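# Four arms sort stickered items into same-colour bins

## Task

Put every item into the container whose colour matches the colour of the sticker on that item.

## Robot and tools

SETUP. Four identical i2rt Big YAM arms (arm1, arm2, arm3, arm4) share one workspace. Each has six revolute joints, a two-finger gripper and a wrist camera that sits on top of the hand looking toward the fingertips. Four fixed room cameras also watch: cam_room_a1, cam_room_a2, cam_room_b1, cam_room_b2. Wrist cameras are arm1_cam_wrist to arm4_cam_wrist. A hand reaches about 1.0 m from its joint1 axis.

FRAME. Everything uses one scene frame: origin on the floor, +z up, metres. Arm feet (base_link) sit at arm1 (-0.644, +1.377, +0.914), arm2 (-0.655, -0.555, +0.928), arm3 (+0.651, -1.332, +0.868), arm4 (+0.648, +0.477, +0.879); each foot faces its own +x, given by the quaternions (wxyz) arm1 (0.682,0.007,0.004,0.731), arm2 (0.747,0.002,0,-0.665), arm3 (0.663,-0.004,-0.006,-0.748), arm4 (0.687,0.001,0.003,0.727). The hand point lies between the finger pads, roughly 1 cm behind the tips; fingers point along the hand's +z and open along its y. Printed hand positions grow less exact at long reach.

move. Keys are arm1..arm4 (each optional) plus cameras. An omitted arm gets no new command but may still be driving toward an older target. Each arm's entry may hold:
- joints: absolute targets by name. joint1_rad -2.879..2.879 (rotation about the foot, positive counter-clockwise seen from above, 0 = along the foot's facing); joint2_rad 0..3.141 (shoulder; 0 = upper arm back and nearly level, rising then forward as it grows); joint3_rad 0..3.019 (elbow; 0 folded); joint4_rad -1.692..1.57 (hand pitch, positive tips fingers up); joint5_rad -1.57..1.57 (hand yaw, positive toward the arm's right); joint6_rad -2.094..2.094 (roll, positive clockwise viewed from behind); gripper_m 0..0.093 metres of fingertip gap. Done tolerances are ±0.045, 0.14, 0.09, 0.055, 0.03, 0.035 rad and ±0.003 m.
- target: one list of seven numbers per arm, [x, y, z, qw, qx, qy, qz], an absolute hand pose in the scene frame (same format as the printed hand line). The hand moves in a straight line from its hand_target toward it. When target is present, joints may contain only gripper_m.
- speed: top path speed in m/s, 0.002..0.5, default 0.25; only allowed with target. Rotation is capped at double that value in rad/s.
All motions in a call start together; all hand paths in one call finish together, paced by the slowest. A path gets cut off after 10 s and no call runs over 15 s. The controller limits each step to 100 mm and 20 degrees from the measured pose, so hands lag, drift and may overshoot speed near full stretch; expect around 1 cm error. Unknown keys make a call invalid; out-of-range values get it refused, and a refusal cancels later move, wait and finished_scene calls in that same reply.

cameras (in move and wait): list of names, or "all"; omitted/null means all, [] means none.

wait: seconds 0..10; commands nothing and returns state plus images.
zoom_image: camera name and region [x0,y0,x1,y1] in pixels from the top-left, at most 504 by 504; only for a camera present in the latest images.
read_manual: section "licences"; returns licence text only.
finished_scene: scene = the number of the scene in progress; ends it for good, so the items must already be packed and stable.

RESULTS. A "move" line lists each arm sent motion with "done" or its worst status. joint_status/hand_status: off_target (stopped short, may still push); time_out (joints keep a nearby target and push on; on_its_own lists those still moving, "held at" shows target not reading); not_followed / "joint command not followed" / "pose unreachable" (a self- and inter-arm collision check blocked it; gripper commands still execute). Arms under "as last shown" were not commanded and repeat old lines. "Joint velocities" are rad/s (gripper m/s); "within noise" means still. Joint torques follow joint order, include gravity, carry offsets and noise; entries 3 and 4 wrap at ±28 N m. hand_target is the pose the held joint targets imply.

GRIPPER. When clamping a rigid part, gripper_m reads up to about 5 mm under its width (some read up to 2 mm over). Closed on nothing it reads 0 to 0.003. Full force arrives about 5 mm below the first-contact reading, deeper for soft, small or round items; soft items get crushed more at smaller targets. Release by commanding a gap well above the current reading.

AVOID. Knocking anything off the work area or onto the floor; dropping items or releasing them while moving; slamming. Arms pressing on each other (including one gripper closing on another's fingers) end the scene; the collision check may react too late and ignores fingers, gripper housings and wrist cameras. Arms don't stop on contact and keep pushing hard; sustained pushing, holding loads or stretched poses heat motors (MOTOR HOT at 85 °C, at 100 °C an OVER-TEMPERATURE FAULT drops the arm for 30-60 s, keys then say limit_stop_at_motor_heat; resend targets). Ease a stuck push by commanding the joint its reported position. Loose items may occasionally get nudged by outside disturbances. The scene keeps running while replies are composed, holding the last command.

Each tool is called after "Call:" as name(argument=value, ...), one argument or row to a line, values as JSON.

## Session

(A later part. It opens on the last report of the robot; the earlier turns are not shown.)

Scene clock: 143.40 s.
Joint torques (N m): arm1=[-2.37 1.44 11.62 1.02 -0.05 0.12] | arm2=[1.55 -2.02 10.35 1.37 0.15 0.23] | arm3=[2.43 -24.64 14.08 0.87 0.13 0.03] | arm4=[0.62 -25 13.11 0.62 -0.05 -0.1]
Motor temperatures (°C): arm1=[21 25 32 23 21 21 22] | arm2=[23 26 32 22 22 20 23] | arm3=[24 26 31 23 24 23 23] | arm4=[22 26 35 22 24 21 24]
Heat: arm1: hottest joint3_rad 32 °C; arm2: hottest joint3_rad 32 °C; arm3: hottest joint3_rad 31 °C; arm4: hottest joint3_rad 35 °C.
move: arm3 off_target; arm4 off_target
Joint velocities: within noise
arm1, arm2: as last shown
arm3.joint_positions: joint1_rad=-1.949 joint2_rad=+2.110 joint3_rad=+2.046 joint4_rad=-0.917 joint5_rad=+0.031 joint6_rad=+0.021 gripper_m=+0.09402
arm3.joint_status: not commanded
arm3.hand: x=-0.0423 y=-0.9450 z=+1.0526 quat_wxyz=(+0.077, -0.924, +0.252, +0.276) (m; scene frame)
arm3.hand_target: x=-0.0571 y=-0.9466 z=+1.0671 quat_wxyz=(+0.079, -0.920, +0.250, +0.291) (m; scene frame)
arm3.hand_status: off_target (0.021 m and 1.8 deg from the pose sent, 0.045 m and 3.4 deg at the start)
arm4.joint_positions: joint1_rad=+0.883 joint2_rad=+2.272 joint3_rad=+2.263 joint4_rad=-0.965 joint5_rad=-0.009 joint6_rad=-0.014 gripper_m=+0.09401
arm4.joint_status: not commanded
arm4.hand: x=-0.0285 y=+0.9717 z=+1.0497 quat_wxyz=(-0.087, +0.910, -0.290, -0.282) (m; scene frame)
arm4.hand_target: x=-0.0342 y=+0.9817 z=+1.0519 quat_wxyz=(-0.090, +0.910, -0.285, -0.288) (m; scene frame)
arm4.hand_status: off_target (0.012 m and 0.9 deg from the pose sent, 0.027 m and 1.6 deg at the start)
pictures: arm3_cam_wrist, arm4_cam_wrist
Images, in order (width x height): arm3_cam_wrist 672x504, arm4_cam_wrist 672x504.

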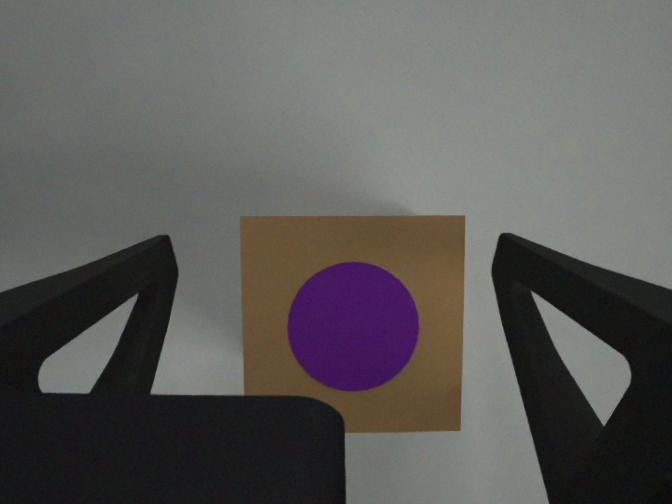

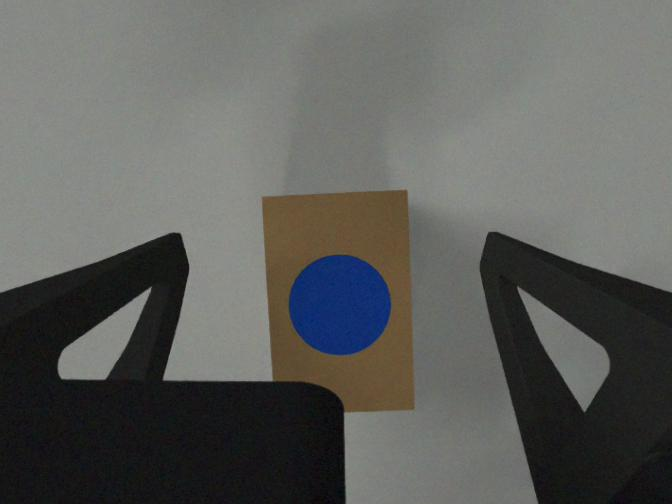

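Call:
move(
  arm3={"target":[-0.052,-0.945,1.056,-0.0789,0.9206,-0.25,-0.2905],"speed":0.06},
  arm4={"target":[-0.034,0.981,1.042,-0.09,0.91,-0.285,-0.287],"speed":0.06},
  cameras=[],
)

Call:
move(
  arm3={"joints":{"gripper_m":0.04}},
  arm4={"joints":{"gripper_m":0.03}},
  cameras=["arm3_cam_wrist","arm4_cam_wrist"],
)

Scene clock: 149.53 s.
Joint torques (N m): arm1=[-1.96 1.14 11.58 0.85 -0.02 0.11] | arm2=[1.55 -1.79 10.33 1.42 0.15 0.21] | arm3=[1.96 -25.35 10.3 1.8 0.02 -0.03] | arm4=[0.62 -25.41 10.84 1.52 -0.06 -0.07]
Motor temperatures (°C): arm1=[21 25 32 23 21 21 22] | arm2=[23 25 32 22 22 20 23] | arm3=[24 26 31 23 24 23 23] | arm4=[22 27 37 22 24 21 24]
Heat: arm1: hottest joint3_rad 32 °C; arm2: hottest joint3_rad 32 °C; arm3: hottest joint3_rad 31 °C; arm4: hottest joint3_rad 37 °C.
move: arm3 done; arm4 off_target
Joint velocities: within noise
arm1, arm2: as last shown
arm3.joint_positions: joint1_rad=-1.949 joint2_rad=+2.110 joint3_rad=+2.046 joint4_rad=-0.905 joint5_rad=+0.031 joint6_rad=+0.021 gripper_m=+0.09402
arm3.joint_status: not commanded
arm3.hand: x=-0.0444 y=-0.9437 z=+1.0542 quat_wxyz=(+0.078, -0.923, +0.252, +0.282) (m; scene frame)
arm3.hand_target: x=-0.0518 y=-0.9451 z=+1.0561 quat_wxyz=(+0.079, -0.920, +0.250, +0.290) (m; scene frame)
arm3.hand_status: done (0.008 m and 1.1 deg from the pose sent, 0.010 m and 1.8 deg at the start)
arm4.joint_positions: joint1_rad=+0.883 joint2_rad=+2.272 joint3_rad=+2.263 joint4_rad=-0.965 joint5_rad=-0.009 joint6_rad=-0.014 gripper_m=+0.09401
arm4.joint_status: not commanded
arm4.hand: x=-0.0285 y=+0.9717 z=+1.0497 quat_wxyz=(-0.087, +0.911, -0.290, -0.282) (m; scene frame)
arm4.hand_target: x=-0.0334 y=+0.9808 z=+1.0420 quat_wxyz=(-0.090, +0.910, -0.285, -0.287) (m; scene frame)
arm4.hand_status: off_target (0.013 m and 0.9 deg from the pose sent, 0.013 m and 0.9 deg at the start)
pictures: none
No camera images: "cameras" was empty.

Scene clock: 150.17 s.
Joint torques (N m): arm1=[-2.08 1.44 11.59 0.87 -0.02 0.13] | arm2=[1.55 -1.79 10.35 1.42 0.14 0.21] | arm3=[1.96 -25.17 10.29 1.72 0.03 -0.02] | arm4=[0.38 -25.17 10.92 1.48 -0.03 -0.07]
Motor temperatures (°C): arm1=[21 25 32 23 21 21 22] | arm2=[23 25 32 22 22 20 23] | arm3=[24 26 31 23 24 23 23] | arm4=[22 27 37 22 24 21 24]
Heat: arm1: hottest joint3_rad 32 °C; arm2: hottest joint3_rad 32 °C; arm3: hottest joint3_rad 31 °C; arm4: hottest joint3_rad 37 °C.
move: arm3 off_target; arm4 off_target
Joint velocities: within noise
arm1, arm2: as last shown
arm3.joint_positions: joint1_rad=-1.949 joint2_rad=+2.110 joint3_rad=+2.046 joint4_rad=-0.904 joint5_rad=+0.031 joint6_rad=+0.021 gripper_m=+0.05319
arm3.joint_status: gripper_m off_target (ended at +0.05322, target +0.04000)
arm3.hand: x=-0.0446 y=-0.9436 z=+1.0543 quat_wxyz=(+0.079, -0.923, +0.252, +0.282) (m; scene frame)
arm3.hand_target: x=-0.0519 y=-0.9451 z=+1.0561 quat_wxyz=(+0.079, -0.920, +0.250, +0.290) (m; scene frame)
arm3.hand_status: not commanded
arm4.joint_positions: joint1_rad=+0.883 joint2_rad=+2.272 joint3_rad=+2.263 joint4_rad=-0.965 joint5_rad=-0.010 joint6_rad=-0.015 gripper_m=+0.03923
arm4.joint_status: gripper_m off_target (ended at +0.03926, target +0.03000)
arm4.hand: x=-0.0286 y=+0.9716 z=+1.0497 quat_wxyz=(-0.087, +0.911, -0.289, -0.282) (m; scene frame)
arm4.hand_target: x=-0.0334 y=+0.9807 z=+1.0420 quat_wxyz=(-0.090, +0.910, -0.285, -0.287) (m; scene frame)
arm4.hand_status: not commanded
pictures: arm3_cam_wrist, arm4_cam_wrist
Images, in order (width x height): arm3_cam_wrist 672x504, arm4_cam_wrist 672x504.

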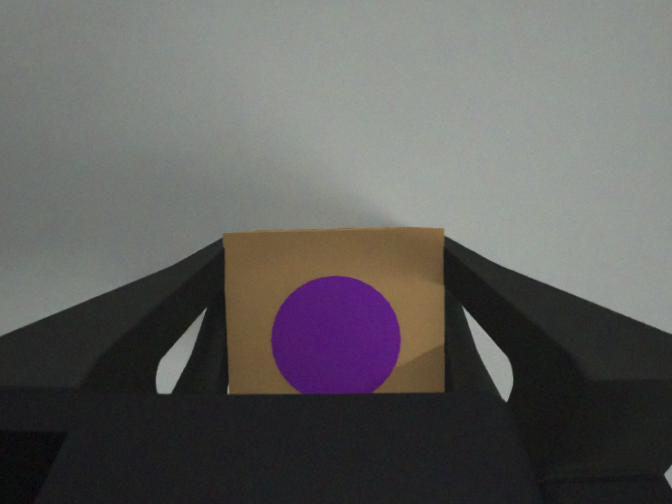

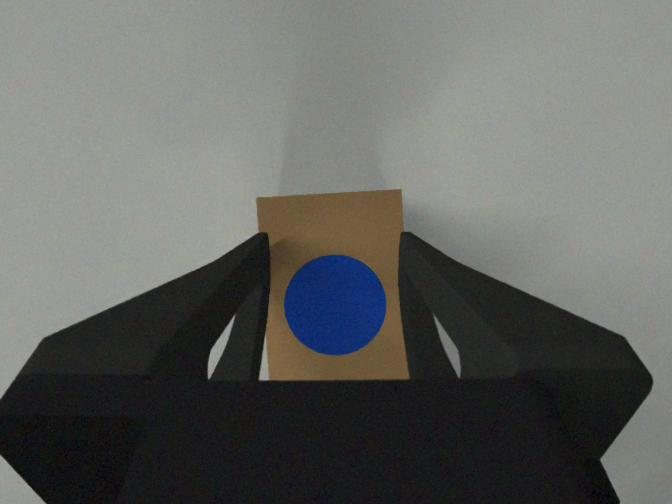

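Call:
move(
  arm3={"target":[-0.03,-0.95,1.15,-0.0789,0.9206,-0.25,-0.2905],"speed":0.15},
  arm4={"target":[-0.015,0.96,1.15,-0.09,0.91,-0.285,-0.287],"speed":0.15},
  cameras=["arm3_cam_wrist","arm4_cam_wrist"],
)

Call:
move(
  arm3={"target":[0.392,-1.18,1.2,-0.0789,0.9206,-0.25,-0.2905]},
  arm4={"target":[0.402,0.648,1.2,-0.09,0.91,-0.285,-0.287]},
  cameras=["arm3_cam_wrist","arm4_cam_wrist"],
)

Call:
move(
  arm3={"joints":{"joint1_rad":1.7}},
  arm4={"joints":{"joint1_rad":-1.87}},
  cameras=["arm3_cam_wrist","arm4_cam_wrist"],
)

Scene clock: 157.67 s.
Joint torques (N m): arm1=[-2.02 1.49 11.71 0.91 0 0.09] | arm2=[1.44 -1.85 10.33 1.4 0.15 0.21] | arm3=[1.32 -25.82 14.06 0.81 -0.07 -0.07] | arm4=[0.62 -27.87 12.63 0.49 0.15 -0.01]
Motor temperatures (°C): arm1=[21 25 32 23 21 21 21] | arm2=[23 25 32 22 22 20 23] | arm3=[24 26 31 23 24 23 24] | arm4=[22 28 38 22 24 21 25]
Heat: arm1: hottest joint3_rad 32 °C; arm2: hottest joint3_rad 32 °C; arm3: hottest joint3_rad 31 °C; arm4: hottest joint3_rad 38 °C.
move: arm3 off_target; arm4 off_target
Joint velocities: within noise
arm1, arm2: as last shown
arm3.joint_positions: joint1_rad=-1.949 joint2_rad=+2.055 joint3_rad=+2.128 joint4_rad=-1.084 joint5_rad=+0.030 joint6_rad=+0.021 gripper_m=+0.05318
arm3.joint_status: not commanded
arm3.hand: x=-0.0228 y=-0.9551 z=+1.1152 quat_wxyz=(+0.073, -0.928, +0.252, +0.263) (m; scene frame)
arm3.hand_target: x=-0.0284 y=-0.9509 z=+1.1499 quat_wxyz=(+0.079, -0.920, +0.250, +0.291) (m; scene frame)
arm3.hand_status: off_target (0.036 m and 3.4 deg from the pose sent, 0.097 m and 1.0 deg at the start)
arm4.joint_positions: joint1_rad=+0.883 joint2_rad=+2.227 joint3_rad=+2.376 joint4_rad=-1.160 joint5_rad=-0.010 joint6_rad=-0.015 gripper_m=+0.03939
arm4.joint_status: not commanded
arm4.hand: x=-0.0096 y=+0.9582 z=+1.1177 quat_wxyz=(-0.081, +0.916, -0.291, -0.265) (m; scene frame)
arm4.hand_target: x=-0.0138 y=+0.9592 z=+1.1499 quat_wxyz=(-0.090, +0.910, -0.285, -0.288) (m; scene frame)
arm4.hand_status: off_target (0.033 m and 2.9 deg from the pose sent, 0.102 m and 0.9 deg at the start)
pictures: arm3_cam_wrist, arm4_cam_wrist
Images, in order (width x height): arm3_cam_wrist 672x504, arm4_cam_wrist 672x504.

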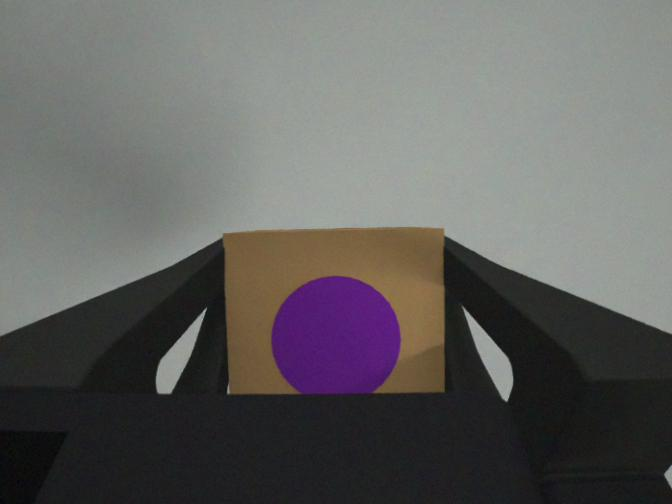

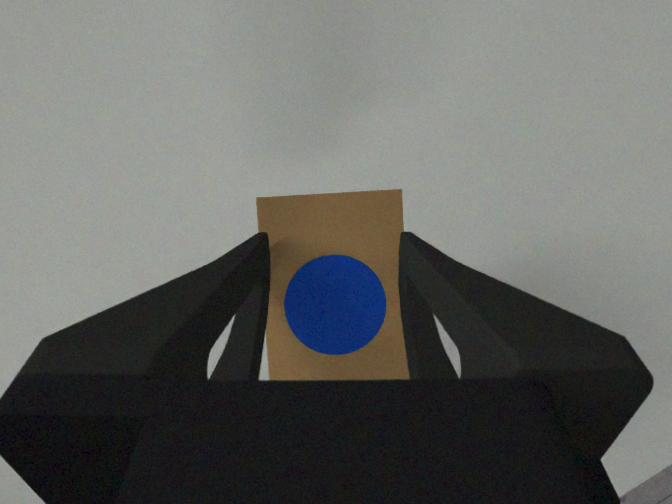

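Scene clock: 160.50 s.
Joint torques (N m): arm1=[-2.14 1.26 11.45 0.99 -0.02 0.1] | arm2=[1.49 -1.79 10.3 1.4 0.15 0.22] | arm3=[1.26 -2.2 9.21 0.99 -0.06 -0.08] | arm4=[0.97 -2.08 9.39 0.8 0.22 0.17]
Motor temperatures (°C): arm1=[21 25 32 23 21 21 21] | arm2=[23 25 32 22 22 20 23] | arm3=[24 26 31 23 24 23 24] | arm4=[22 27 37 22 24 21 25]
Heat: arm1: hottest joint3_rad 32 °C; arm2: hottest joint3_rad 32 °C; arm3: hottest joint3_rad 31 °C; arm4: hottest joint3_rad 37 °C.
move: arm3 done; arm4 done
Joint velocities: within noise
arm1, arm2: as last shown
arm3.joint_positions: joint1_rad=-1.949 joint2_rad=+0.732 joint3_rad=+1.003 joint4_rad=-1.214 joint5_rad=+0.029 joint6_rad=+0.021 gripper_m=+0.05318
arm3.joint_status: not commanded
arm3.hand: x=+0.3916 y=-1.1797 z=+1.2025 quat_wxyz=(+0.080, -0.919, +0.251, +0.294) (m; scene frame)
arm3.hand_target: x=+0.3920 y=-1.1800 z=+1.2001 quat_wxyz=(+0.079, -0.920, +0.250, +0.291) (m; scene frame)
arm3.hand_status: done (0.003 m and 0.5 deg from the pose sent, 0.479 m and 3.4 deg at the start)
arm4.joint_positions: joint1_rad=+0.915 joint2_rad=+0.731 joint3_rad=+0.962 joint4_rad=-1.181 joint5_rad=+0.010 joint6_rad=-0.005 gripper_m=+0.03939
arm4.joint_status: not commanded
arm4.hand: x=+0.4029 y=+0.6494 z=+1.2009 quat_wxyz=(-0.093, +0.910, -0.281, -0.292) (m; scene frame)
arm4.hand_target: x=+0.4020 y=+0.6480 z=+1.2000 quat_wxyz=(-0.090, +0.910, -0.285, -0.287) (m; scene frame)
arm4.hand_status: done (0.002 m and 0.8 deg from the pose sent, 0.522 m and 2.9 deg at the start)
pictures: arm3_cam_wrist, arm4_cam_wrist
Images, in order (width x height): arm3_cam_wrist 672x504, arm4_cam_wrist 672x504.

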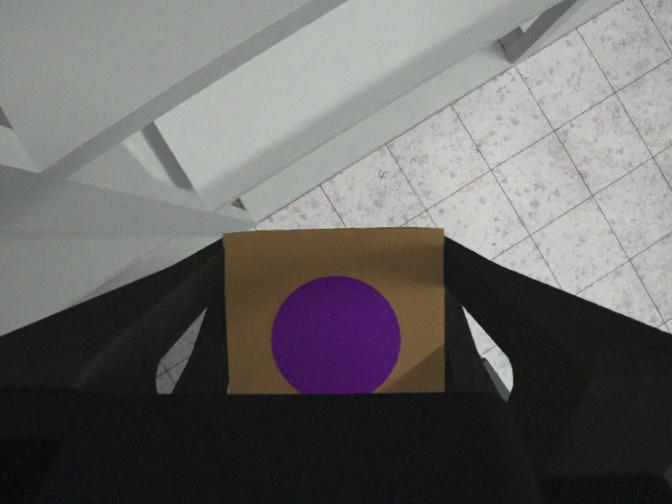

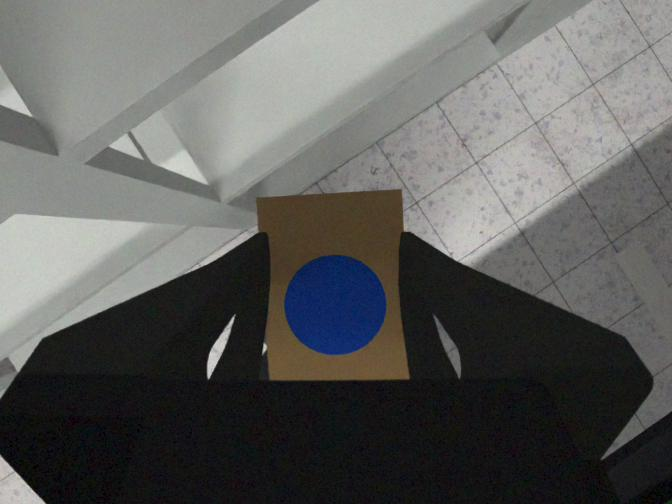

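Scene clock: 163.03 s.
Joint torques (N m): arm1=[-1.9 1.2 11.33 0.94 -0.02 0.09] | arm2=[1.44 -1.85 10.3 1.39 0.15 0.21] | arm3=[1.85 -2.9 9.13 1.01 0.13 -0.08] | arm4=[0.67 -2.26 9.32 0.76 0 0.16]
Motor temperatures (°C): arm1=[21 25 32 23 21 21 21] | arm2=[23 25 32 22 22 20 23] | arm3=[24 26 31 23 24 23 24] | arm4=[22 27 37 22 24 21 25]
Heat: arm1: hottest joint3_rad 32 °C; arm2: hottest joint3_rad 32 °C; arm3: hottest joint3_rad 31 °C; arm4: hottest joint3_rad 37 °C.
move: arm3 done; arm4 done
Joint velocities: within noise
arm1.joint_positions: joint1_rad=-2.245 joint2_rad=+0.677 joint3_rad=+0.860 joint4_rad=-1.110 joint5_rad=-0.003 joint6_rad=-0.001 gripper_m=+0.06996
arm1.joint_status: not commanded
arm1.hand: x=-0.3987 y=+1.2103 z=+1.2032 quat_wxyz=(-0.295, -0.281, -0.908, +0.094) (m; scene frame)
arm1.hand_target: x=-0.4000 y=+1.2100 z=+1.2001 quat_wxyz=(-0.287, -0.287, -0.909, +0.091) (m; scene frame)
arm1.hand_status: not commanded
arm2.joint_positions: joint1_rad=+0.919 joint2_rad=+0.658 joint3_rad=+0.826 joint4_rad=-1.092 joint5_rad=+0.003 joint6_rad=-0.013 gripper_m=+0.07993
arm2.joint_status: not commanded
arm2.hand: x=-0.4080 y=-0.7040 z=+1.2115 quat_wxyz=(-0.306, -0.246, -0.916, +0.085) (m; scene frame)
arm2.hand_target: x=-0.4101 y=-0.7000 z=+1.2003 quat_wxyz=(-0.290, -0.250, -0.920, +0.079) (m; scene frame)
arm2.hand_status: not commanded
arm3.joint_positions: joint1_rad=+1.690 joint2_rad=+0.740 joint3_rad=+1.003 joint4_rad=-1.214 joint5_rad=+0.025 joint6_rad=+0.021 gripper_m=+0.05309
arm3.joint_status: all done
arm3.hand: x=+0.9502 y=-1.3321 z=+1.2029 quat_wxyz=(-0.305, -0.012, -0.952, +0.015) (m; scene frame)
arm3.hand_target: x=+0.9480 y=-1.3296 z=+1.2027 quat_wxyz=(-0.305, -0.007, -0.952, +0.015) (m; scene frame)
arm3.hand_status: not commanded
arm4.joint_positions: joint1_rad=-1.869 joint2_rad=+0.735 joint3_rad=+0.962 joint4_rad=-1.181 joint5_rad=+0.017 joint6_rad=-0.003 gripper_m=+0.03941
arm4.joint_status: all done
arm4.hand: x=+0.9406 y=+0.4033 z=+1.1980 quat_wxyz=(-0.298, -0.115, -0.946, +0.047) (m; scene frame)
arm4.hand_target: x=+0.9399 y=+0.4037 z=+1.1983 quat_wxyz=(-0.295, -0.121, -0.947, +0.043) (m; scene frame)
arm4.hand_status: not commanded
pictures: arm3_cam_wrist, arm4_cam_wrist
Images, in order (width x height): arm3_cam_wrist 672x504, arm4_cam_wrist 672x504.

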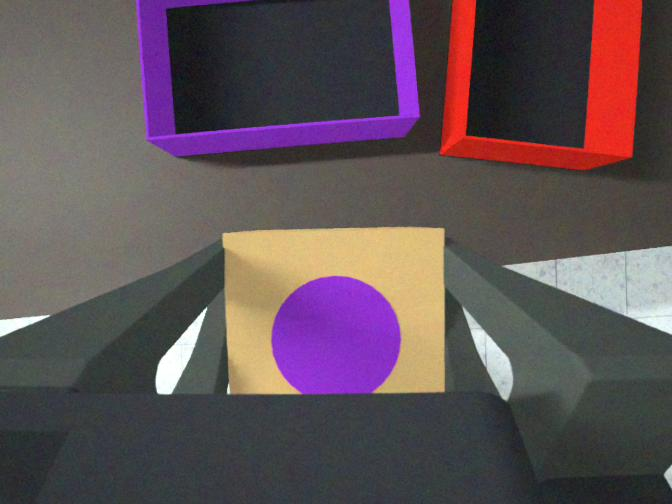

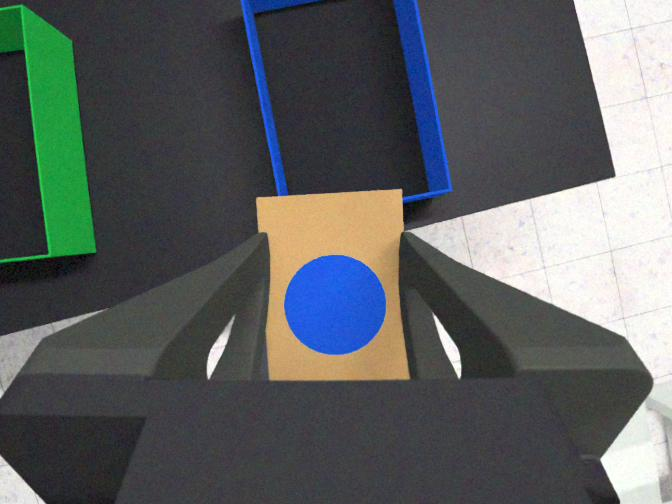

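Call:
move(
  arm3={"target":[1.18,-1.265,0.92,-0.3007,0,-0.9537,0]},
  arm4={"target":[1.125,0.349,0.92,-0.2985,-0.1162,-0.9466,0.0367]},
  cameras=["arm3_cam_wrist","arm4_cam_wrist"],
)

Call:
move(
  arm3={"target":[1.185,-1.265,0.84,-0.3007,0,-0.9537,0],"speed":0.12},
  arm4={"target":[1.13,0.349,0.84,-0.2985,-0.1162,-0.9466,0.0367],"speed":0.12},
  cameras=["arm3_cam_wrist","arm4_cam_wrist","cam_room_a1","cam_room_a2"],
)

Scene clock: 184.33 s.
Joint torques (N m): arm1=[-2.08 0.91 11.44 0.88 -0.05 0.11] | arm2=[1.55 -1.73 10.35 1.37 0.14 0.22] | arm3=[2.08 -14.86 10.73 1.72 0.2 0.02] | arm4=[0.15 -12.81 9.2 1.57 -0.08 -0.08]
Motor temperatures (°C): arm1=[21 24 32 23 21 21 21] | arm2=[23 25 32 22 22 20 23] | arm3=[24 26 30 23 24 23 24] | arm4=[22 25 36 22 24 21 26]
Heat: arm1: hottest joint3_rad 32 °C; arm2: hottest joint3_rad 32 °C; arm3: hottest joint3_rad 30 °C; arm4: hottest joint3_rad 36 °C.
move: arm3 off_target; arm4 off_target
Joint velocities: within noise
arm1, arm2: as last shown
arm3.joint_positions: joint1_rad=+1.827 joint2_rad=+1.617 joint3_rad=+0.845 joint4_rad=-0.264 joint5_rad=+0.070 joint6_rad=+0.123 gripper_m=+0.05309
arm3.joint_status: not commanded
arm3.hand: x=+1.1543 y=-1.2754 z=+0.8956 quat_wxyz=(-0.267, -0.001, -0.964, +0.006) (m; scene frame)
arm3.hand_target: x=+1.1783 y=-1.2651 z=+0.9210 quat_wxyz=(-0.301, +0.000, -0.954, +0.000) (m; scene frame)
arm3.hand_status: off_target (0.037 m and 4.1 deg from the pose sent, 0.371 m and 2.3 deg at the start)
arm4.joint_positions: joint1_rad=-1.888 joint2_rad=+1.543 joint3_rad=+0.724 joint4_rad=-0.201 joint5_rad=-0.013 joint6_rad=-0.006 gripper_m=+0.03941
arm4.joint_status: not commanded
arm4.hand: x=+1.1015 y=+0.3584 z=+0.9000 quat_wxyz=(-0.269, -0.120, -0.955, +0.032) (m; scene frame)
arm4.hand_target: x=+1.1237 y=+0.3493 z=+0.9207 quat_wxyz=(-0.298, -0.116, -0.947, +0.037) (m; scene frame)
arm4.hand_status: off_target (0.032 m and 3.6 deg from the pose sent, 0.338 m and 1.2 deg at the start)
pictures: arm3_cam_wrist, arm4_cam_wrist
Images, in order (width x height): arm3_cam_wrist 672x504, arm4_cam_wrist 672x504.

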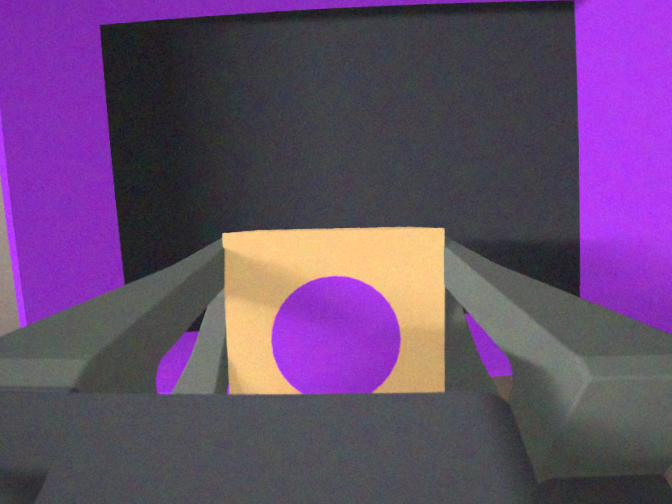

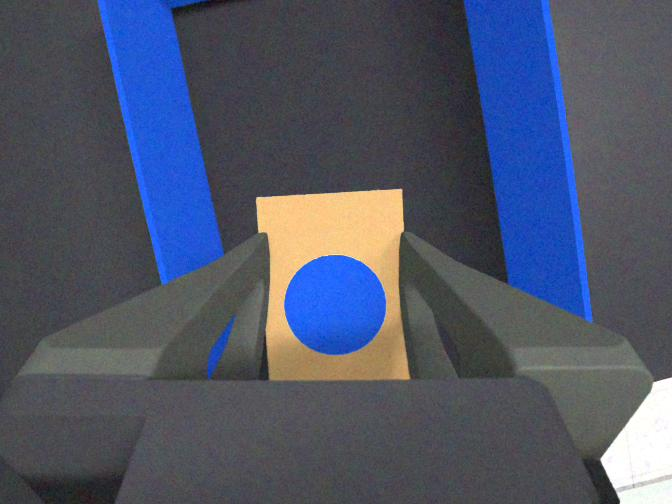

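Scene clock: 185.63 s.
Joint torques (N m): arm1=[-2.43 1.49 11.58 0.96 -0.02 0.04] | arm2=[1.49 -1.79 10.32 1.37 0.14 0.21] | arm3=[2.02 -15.44 6.75 1.91 0.19 0.02] | arm4=[0.79 -12.98 5.79 1.62 0.03 -0.02]
Motor temperatures (°C): arm1=[21 24 32 23 21 21 21] | arm2=[23 25 32 22 22 20 23] | arm3=[24 26 30 23 24 23 24] | arm4=[22 25 36 22 24 21 26]
Heat: arm1: hottest joint3_rad 32 °C; arm2: hottest joint3_rad 32 °C; arm3: hottest joint3_rad 30 °C; arm4: hottest joint3_rad 36 °C.
move: arm3 off_target; arm4 done
Joint velocities: within noise
arm1, arm2: as last shown
arm3.joint_positions: joint1_rad=+1.827 joint2_rad=+1.798 joint3_rad=+0.845 joint4_rad=-0.039 joint5_rad=+0.071 joint6_rad=+0.123 gripper_m=+0.05309
arm3.joint_status: not commanded
arm3.hand: x=+1.1769 y=-1.2733 z=+0.8347 quat_wxyz=(-0.288, -0.002, -0.958, +0.004) (m; scene frame)
arm3.hand_target: x=+1.1848 y=-1.2651 z=+0.8402 quat_wxyz=(-0.301, +0.000, -0.954, +0.000) (m; scene frame)
arm3.hand_status: off_target (0.013 m and 1.6 deg from the pose sent, 0.064 m and 4.1 deg at the start)
arm4.joint_positions: joint1_rad=-1.888 joint2_rad=+1.747 joint3_rad=+0.724 joint4_rad=+0.049 joint5_rad=-0.013 joint6_rad=-0.006 gripper_m=+0.03941
arm4.joint_status: not commanded
arm4.hand: x=+1.1240 y=+0.3521 z=+0.8395 quat_wxyz=(-0.290, -0.119, -0.949, +0.035) (m; scene frame)
arm4.hand_target: x=+1.1299 y=+0.3491 z=+0.8401 quat_wxyz=(-0.298, -0.116, -0.947, +0.037) (m; scene frame)
arm4.hand_status: done (0.007 m and 1.0 deg from the pose sent, 0.067 m and 3.6 deg at the start)
pictures: arm3_cam_wrist, arm4_cam_wrist, cam_room_a1, cam_room_a2
Images, in order (width x height): arm3_cam_wrist 672x504, arm4_cam_wrist 672x504, cam_room_a1 672x504, cam_room_a2 672x504.

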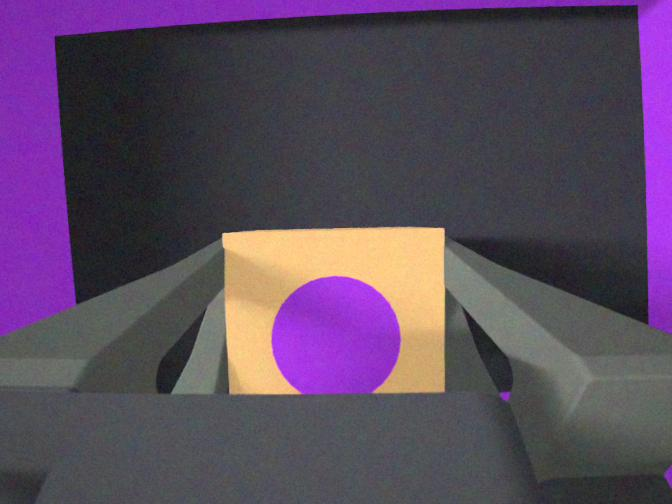

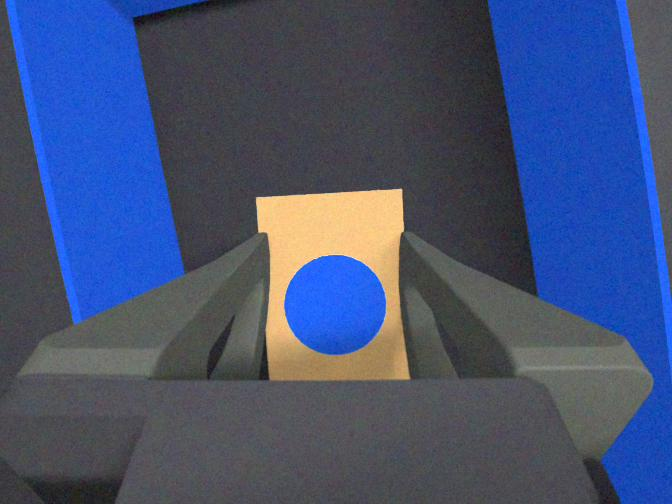

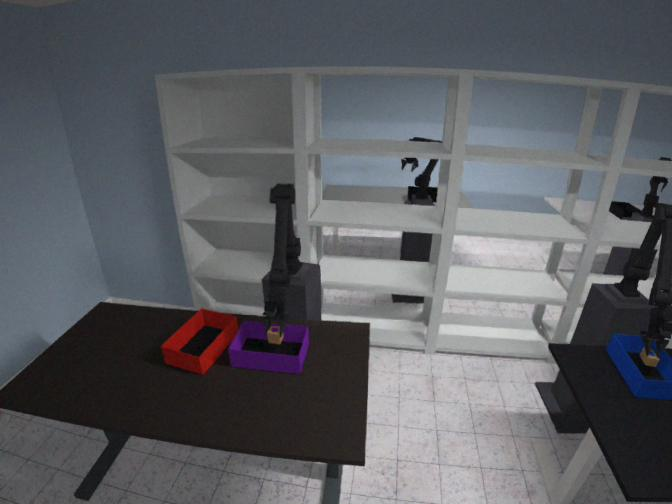

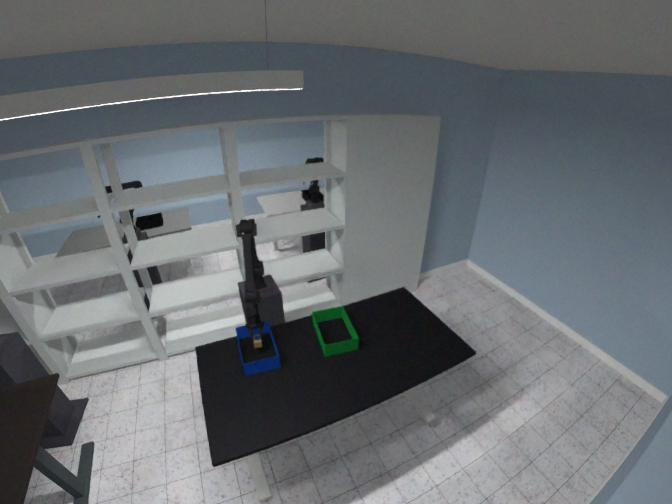

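Call:
move(
  arm3={"target":[1.188,-1.265,0.808,-0.3007,0,-0.9537,0],"speed":0.06},
  arm4={"target":[1.134,0.349,0.805,-0.2985,-0.1162,-0.9466,0.0367],"speed":0.06},
  cameras=[],
)

Call:
move(
  arm3={"target":[1.188,-1.265,0.79,-0.3007,0,-0.9537,0],"speed":0.04},
  arm4={"target":[1.134,0.349,0.785,-0.2985,-0.1162,-0.9466,0.0367],"speed":0.04},
  cameras=["arm3_cam_wrist","arm4_cam_wrist"],
)

Scene clock: 191.27 s.
Joint torques (N m): arm1=[-2.37 1.44 11.56 1.11 -0.02 0.13] | arm2=[1.49 -1.73 10.29 1.4 0.14 0.21] | arm3=[2.08 -15.56 6.34 1.88 0.2 0.02] | arm4=[0.62 -13.33 5.37 1.54 0.07 0.01]
Motor temperatures (°C): arm1=[21 24 32 23 21 21 21] | arm2=[23 25 32 22 22 20 23] | arm3=[24 26 30 23 24 23 24] | arm4=[22 25 35 22 24 21 26]
Heat: arm1: hottest joint3_rad 32 °C; arm2: hottest joint3_rad 32 °C; arm3: hottest joint3_rad 30 °C; arm4: hottest joint3_rad 35 °C.
move: arm3 off_target; arm4 done
Joint velocities: within noise
arm1, arm2: as last shown
arm3.joint_positions: joint1_rad=+1.827 joint2_rad=+1.879 joint3_rad=+0.845 joint4_rad=+0.045 joint5_rad=+0.071 joint6_rad=+0.123 gripper_m=+0.05309
arm3.joint_status: not commanded
arm3.hand: x=+1.1798 y=-1.2734 z=+0.8051 quat_wxyz=(-0.290, -0.003, -0.957, +0.003) (m; scene frame)
arm3.hand_target: x=+1.1878 y=-1.2650 z=+0.8082 quat_wxyz=(-0.301, +0.000, -0.954, +0.000) (m; scene frame)
arm3.hand_status: off_target (0.012 m and 1.4 deg from the pose sent, 0.030 m and 1.6 deg at the start)
arm4.joint_positions: joint1_rad=-1.888 joint2_rad=+1.849 joint3_rad=+0.724 joint4_rad=+0.150 joint5_rad=-0.013 joint6_rad=-0.006 gripper_m=+0.03941
arm4.joint_status: not commanded
arm4.hand: x=+1.1253 y=+0.3516 z=+0.8052 quat_wxyz=(-0.290, -0.119, -0.949, +0.035) (m; scene frame)
arm4.hand_target: x=+1.1338 y=+0.3491 z=+0.8051 quat_wxyz=(-0.298, -0.116, -0.947, +0.037) (m; scene frame)
arm4.hand_status: done (0.009 m and 1.1 deg from the pose sent, 0.036 m and 1.0 deg at the start)
pictures: none
No camera images: "cameras" was empty.

Scene clock: 192.27 s.
Joint torques (N m): arm1=[-1.61 0.73 11.55 0.98 -0.06 0.08] | arm2=[1.49 -1.79 10.32 1.37 0.15 0.22] | arm3=[2.08 -15.5 5.98 1.8 0.2 0.02] | arm4=[0.62 -13.45 4.96 1.63 0.07 0]
Motor temperatures (°C): arm1=[21 24 32 23 21 21 21] | arm2=[23 25 32 22 22 20 23] | arm3=[24 26 30 23 24 23 24] | arm4=[22 25 35 22 24 21 26]
Heat: arm1: hottest joint3_rad 32 °C; arm2: hottest joint3_rad 32 °C; arm3: hottest joint3_rad 30 °C; arm4: hottest joint3_rad 35 °C.
move: arm3 off_target; arm4 done
Joint velocities: within noise
arm1, arm2: as last shown
arm3.joint_positions: joint1_rad=+1.827 joint2_rad=+1.924 joint3_rad=+0.845 joint4_rad=+0.092 joint5_rad=+0.071 joint6_rad=+0.123 gripper_m=+0.05309
arm3.joint_status: not commanded
arm3.hand: x=+1.1803 y=-1.2736 z=+0.7881 quat_wxyz=(-0.290, -0.003, -0.957, +0.003) (m; scene frame)
arm3.hand_target: x=+1.1878 y=-1.2651 z=+0.7901 quat_wxyz=(-0.301, +0.000, -0.954, +0.000) (m; scene frame)
arm3.hand_status: off_target (0.012 m and 1.3 deg from the pose sent, 0.019 m and 1.4 deg at the start)
arm4.joint_positions: joint1_rad=-1.888 joint2_rad=+1.907 joint3_rad=+0.724 joint4_rad=+0.207 joint5_rad=-0.013 joint6_rad=-0.006 gripper_m=+0.03941
arm4.joint_status: not commanded
arm4.hand: x=+1.1246 y=+0.3517 z=+0.7857 quat_wxyz=(-0.290, -0.119, -0.949, +0.035) (m; scene frame)
arm4.hand_target: x=+1.1338 y=+0.3491 z=+0.7851 quat_wxyz=(-0.298, -0.116, -0.947, +0.037) (m; scene frame)
arm4.hand_status: done (0.010 m and 1.1 deg from the pose sent, 0.022 m and 1.1 deg at the start)
pictures: arm3_cam_wrist, arm4_cam_wrist
Images, in order (width x height): arm3_cam_wrist 672x504, arm4_cam_wrist 672x504.

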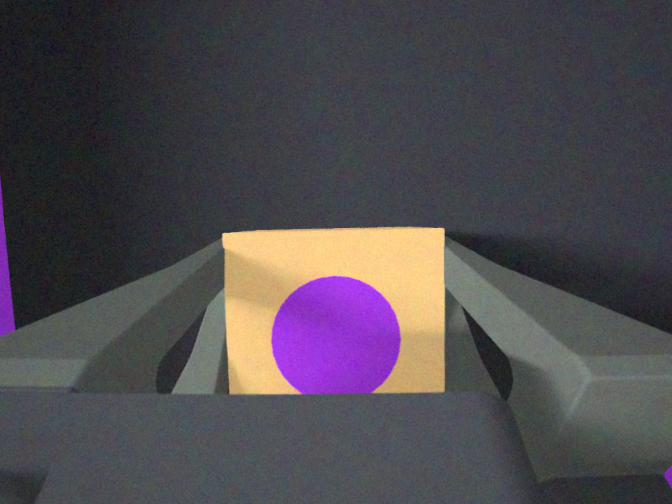

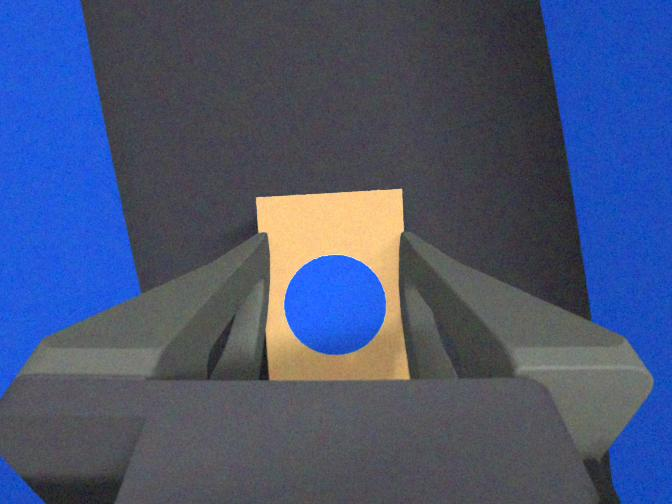

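Call:
move(
  arm3={"target":[1.188,-1.265,0.772,-0.3007,0,-0.9537,0],"speed":0.04},
  arm4={"target":[1.134,0.349,0.769,-0.2985,-0.1162,-0.9466,0.0367],"speed":0.04},
  cameras=[],
)

Call:
move(
  arm3={"target":[1.188,-1.265,0.76,-0.3007,0,-0.9537,0],"speed":0.03},
  arm4={"target":[1.134,0.349,0.757,-0.2985,-0.1162,-0.9466,0.0367],"speed":0.03},
  cameras=["arm3_cam_wrist","arm4_cam_wrist"],
)

Scene clock: 198.13 s.
Joint torques (N m): arm1=[-2.2 1.26 11.45 0.92 -0.05 0.1] | arm2=[1.44 -1.85 10.32 1.4 0.15 0.21] | arm3=[2.14 -14.97 5.87 1.78 0.18 0.02] | arm4=[0.62 -12.63 5.08 1.54 0.11 0]
Motor temperatures (°C): arm1=[21 24 32 23 21 21 21] | arm2=[23 25 32 22 22 20 23] | arm3=[24 26 29 23 24 23 24] | arm4=[22 25 34 22 24 21 26]
Heat: arm1: hottest joint3_rad 32 °C; arm2: hottest joint3_rad 32 °C; arm3: hottest joint3_rad 29 °C; arm4: hottest joint3_rad 34 °C.
move: arm3 off_target; arm4 done
Joint velocities: within noise
arm1, arm2: as last shown
arm3.joint_positions: joint1_rad=+1.827 joint2_rad=+1.964 joint3_rad=+0.845 joint4_rad=+0.141 joint5_rad=+0.072 joint6_rad=+0.125 gripper_m=+0.05309
arm3.joint_status: not commanded
arm3.hand: x=+1.1817 y=-1.2735 z=+0.7745 quat_wxyz=(-0.295, -0.003, -0.956, +0.003) (m; scene frame)
arm3.hand_target: x=+1.1877 y=-1.2649 z=+0.7721 quat_wxyz=(-0.301, +0.000, -0.954, +0.000) (m; scene frame)
arm3.hand_status: off_target (0.011 m and 0.9 deg from the pose sent, 0.020 m and 1.3 deg at the start)
arm4.joint_positions: joint1_rad=-1.888 joint2_rad=+1.945 joint3_rad=+0.725 joint4_rad=+0.255 joint5_rad=-0.013 joint6_rad=-0.006 gripper_m=+0.03943
arm4.joint_status: not commanded
arm4.hand: x=+1.1257 y=+0.3513 z=+0.7744 quat_wxyz=(-0.294, -0.119, -0.948, +0.035) (m; scene frame)
arm4.hand_target: x=+1.1337 y=+0.3491 z=+0.7692 quat_wxyz=(-0.298, -0.116, -0.947, +0.037) (m; scene frame)
arm4.hand_status: done (0.010 m and 0.6 deg from the pose sent, 0.019 m and 1.1 deg at the start)
pictures: none
No camera images: "cameras" was empty.

Scene clock: 199.10 s.
Joint torques (N m): arm1=[-1.9 1.44 11.6 1.06 -0.03 0.1] | arm2=[1.61 -1.79 10.35 1.35 0.15 0.22] | arm3=[2.08 -13.1 5.94 1.52 0.15 0.01] | arm4=[0.91 -11.22 4.59 1.31 0.09 0]
Motor temperatures (°C): arm1=[21 24 32 23 21 21 21] | arm2=[23 25 32 22 22 20 23] | arm3=[24 26 29 23 24 23 24] | arm4=[22 25 34 22 24 21 26]
Heat: arm1: hottest joint3_rad 32 °C; arm2: hottest joint3_rad 32 °C; arm3: hottest joint3_rad 29 °C; arm4: hottest joint3_rad 34 °C.
move: arm3 off_target; arm4 off_target
Joint velocities: within noise
arm1, arm2: as last shown
arm3.joint_positions: joint1_rad=+1.827 joint2_rad=+1.974 joint3_rad=+0.845 joint4_rad=+0.177 joint5_rad=+0.073 joint6_rad=+0.125 gripper_m=+0.05309
arm3.joint_status: not commanded
arm3.hand: x=+1.1868 y=-1.2730 z=+0.7746 quat_wxyz=(-0.307, -0.004, -0.952, +0.002) (m; scene frame)
arm3.hand_target: x=+1.1873 y=-1.2652 z=+0.7604 quat_wxyz=(-0.301, +0.000, -0.954, +0.000) (m; scene frame)
arm3.hand_status: off_target (0.017 m and 0.9 deg from the pose sent, 0.018 m and 0.9 deg at the start)
arm4.joint_positions: joint1_rad=-1.888 joint2_rad=+1.963 joint3_rad=+0.733 joint4_rad=+0.297 joint5_rad=-0.013 joint6_rad=-0.006 gripper_m=+0.03945
arm4.joint_status: not commanded
arm4.hand: x=+1.1342 y=+0.3490 z=+0.7740 quat_wxyz=(-0.309, -0.118, -0.943, +0.038) (m; scene frame)
arm4.hand_target: x=+1.1332 y=+0.3493 z=+0.7575 quat_wxyz=(-0.298, -0.116, -0.947, +0.037) (m; scene frame)
arm4.hand_status: off_target (0.017 m and 1.3 deg from the pose sent, 0.019 m and 0.6 deg at the start)
pictures: arm3_cam_wrist, arm4_cam_wrist
Images, in order (width x height): arm3_cam_wrist 672x504, arm4_cam_wrist 672x504.

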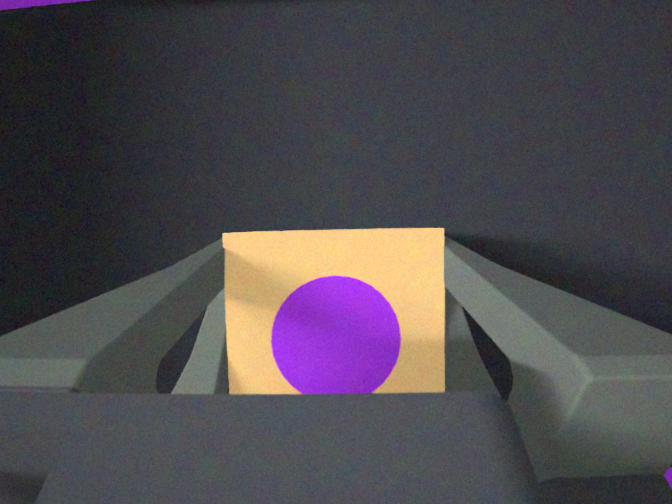

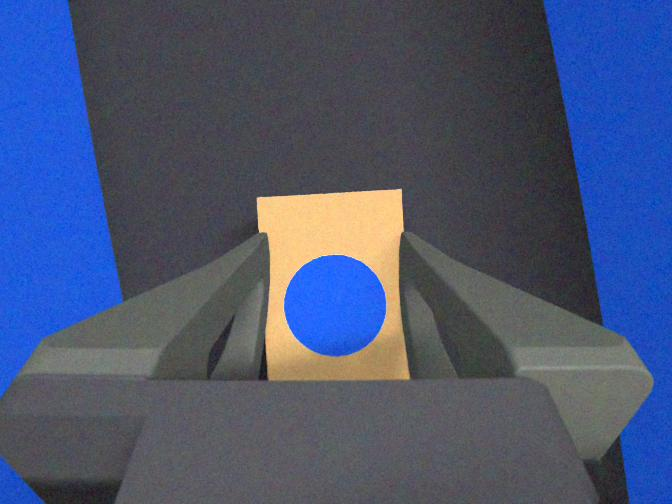

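Contact at 0.774 (expected). Release and retreat along the approach.

Call:
move(
  arm3={"joints":{"gripper_m":0.075}},
  arm4={"joints":{"gripper_m":0.065}},
  cameras=[],
)

Call:
move(
  arm3={"target":[1.1,-1.27,0.91,-0.3007,0,-0.9537,0],"speed":0.2},
  arm4={"target":[1.055,0.37,0.91,-0.2985,-0.1162,-0.9466,0.0367],"speed":0.2},
  cameras=["arm3_cam_wrist","arm4_cam_wrist"],
)

Scene clock: 203.23 s.
Joint torques (N m): arm1=[-2.14 1.44 11.59 0.99 -0.03 0.12] | arm2=[1.61 -1.79 10.3 1.36 0.16 0.22] | arm3=[2.2 -16.26 5.67 1.48 0.14 0.01] | arm4=[0.79 -13.8 4.52 1.21 0.09 -0.01]
Motor temperatures (°C): arm1=[21 24 32 23 21 21 21] | arm2=[23 25 32 22 22 20 23] | arm3=[24 26 29 23 24 23 24] | arm4=[22 25 33 22 24 21 26]
Heat: arm1: hottest joint3_rad 32 °C; arm2: hottest joint3_rad 32 °C; arm3: hottest joint3_rad 29 °C; arm4: hottest joint3_rad 33 °C.
move: arm3 done; arm4 done
Joint velocities: within noise
arm1, arm2: as last shown
arm3.joint_positions: joint1_rad=+1.827 joint2_rad=+2.004 joint3_rad=+0.845 joint4_rad=+0.178 joint5_rad=+0.073 joint6_rad=+0.125 gripper_m=+0.07496
arm3.joint_status: all done
arm3.hand: x=+1.1801 y=-1.2739 z=+0.7593 quat_wxyz=(-0.294, -0.003, -0.956, +0.004) (m; scene frame)
arm3.hand_target: x=+1.1874 y=-1.2650 z=+0.7605 quat_wxyz=(-0.301, +0.000, -0.954, +0.000) (m; scene frame)
arm3.hand_status: not commanded
arm4.joint_positions: joint1_rad=-1.888 joint2_rad=+1.990 joint3_rad=+0.734 joint4_rad=+0.297 joint5_rad=-0.014 joint6_rad=-0.006 gripper_m=+0.06492
arm4.joint_status: all done
arm4.hand: x=+1.1284 y=+0.3507 z=+0.7615 quat_wxyz=(-0.297, -0.118, -0.947, +0.036) (m; scene frame)
arm4.hand_target: x=+1.1333 y=+0.3493 z=+0.7576 quat_wxyz=(-0.299, -0.116, -0.947, +0.037) (m; scene frame)
arm4.hand_status: not commanded
pictures: none
No camera images: "cameras" was empty.

Scene clock: 204.77 s.
Joint torques (N m): arm1=[-2.26 1.38 11.63 0.9 -0.07 0.14] | arm2=[1.67 -1.85 10.35 1.4 0.14 0.22] | arm3=[2.26 -10.52 6.5 0.84 0.2 0.02] | arm4=[0.67 -9.29 6.54 0.58 0.05 -0.02]
Motor temperatures (°C): arm1=[21 24 32 23 21 21 21] | arm2=[23 25 32 22 22 20 23] | arm3=[24 26 29 23 24 23 24] | arm4=[22 25 33 22 24 21 26]
Heat: arm1: hottest joint3_rad 32 °C; arm2: hottest joint3_rad 32 °C; arm3: hottest joint3_rad 29 °C; arm4: hottest joint3_rad 33 °C.
move: arm3 done; arm4 done
Joint velocities: within noise
arm1.joint_positions: joint1_rad=-2.245 joint2_rad=+0.677 joint3_rad=+0.860 joint4_rad=-1.110 joint5_rad=-0.003 joint6_rad=-0.001 gripper_m=+0.06996
arm1.joint_status: not commanded
arm1.hand: x=-0.3987 y=+1.2103 z=+1.2032 quat_wxyz=(-0.295, -0.281, -0.908, +0.094) (m; scene frame)
arm1.hand_target: x=-0.4000 y=+1.2100 z=+1.2001 quat_wxyz=(-0.287, -0.287, -0.909, +0.091) (m; scene frame)
arm1.hand_status: not commanded
arm2.joint_positions: joint1_rad=+0.919 joint2_rad=+0.658 joint3_rad=+0.826 joint4_rad=-1.092 joint5_rad=+0.003 joint6_rad=-0.013 gripper_m=+0.07993
arm2.joint_status: not commanded
arm2.hand: x=-0.4080 y=-0.7040 z=+1.2115 quat_wxyz=(-0.306, -0.246, -0.916, +0.085) (m; scene frame)
arm2.hand_target: x=-0.4101 y=-0.7001 z=+1.2003 quat_wxyz=(-0.290, -0.250, -0.920, +0.079) (m; scene frame)
arm2.hand_status: not commanded
arm3.joint_positions: joint1_rad=+1.845 joint2_rad=+1.444 joint3_rad=+0.670 joint4_rad=-0.174 joint5_rad=+0.082 joint6_rad=+0.138 gripper_m=+0.07496
arm3.joint_status: not commanded
arm3.hand: x=+1.1053 y=-1.2756 z=+0.9158 quat_wxyz=(-0.309, -0.003, -0.951, +0.001) (m; scene frame)
arm3.hand_target: x=+1.0999 y=-1.2701 z=+0.9100 quat_wxyz=(-0.301, +0.000, -0.954, +0.000) (m; scene frame)
arm3.hand_status: done (0.010 m and 1.1 deg from the pose sent, 0.171 m and 1.0 deg at the start)
arm4.joint_positions: joint1_rad=-1.888 joint2_rad=+1.388 joint3_rad=+0.561 joint4_rad=-0.115 joint5_rad=-0.014 joint6_rad=-0.006 gripper_m=+0.06492
arm4.joint_status: not commanded
arm4.hand: x=+1.0575 y=+0.3703 z=+0.9131 quat_wxyz=(-0.305, -0.118, -0.944, +0.037) (m; scene frame)
arm4.hand_target: x=+1.0549 y=+0.3701 z=+0.9100 quat_wxyz=(-0.299, -0.116, -0.947, +0.037) (m; scene frame)
arm4.hand_status: done (0.004 m and 0.9 deg from the pose sent, 0.167 m and 0.3 deg at the start)
pictures: arm3_cam_wrist, arm4_cam_wrist
Images, in order (width x height): arm3_cam_wrist 672x504, arm4_cam_wrist 672x504.

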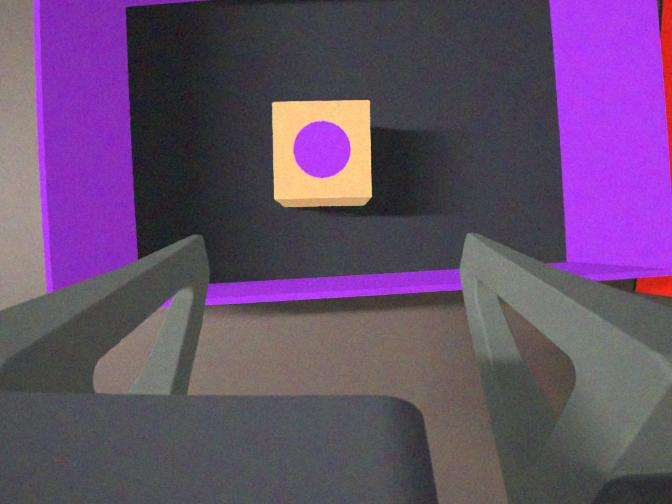

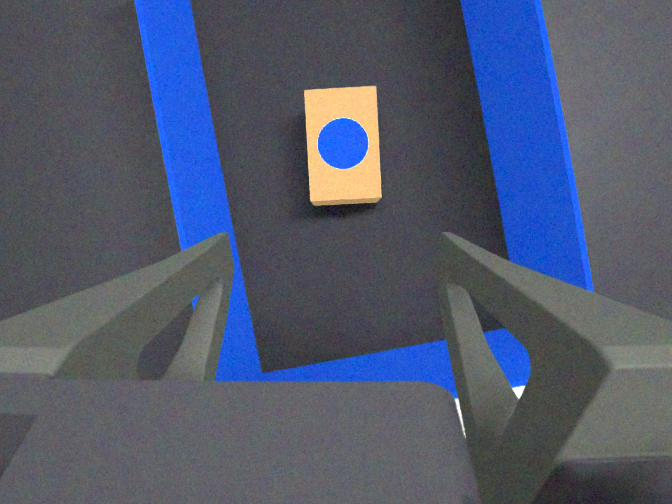

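Both are in. Next scene.

Call:
finished_scene(
  scene=2,
)

The scene is finished: the task was done.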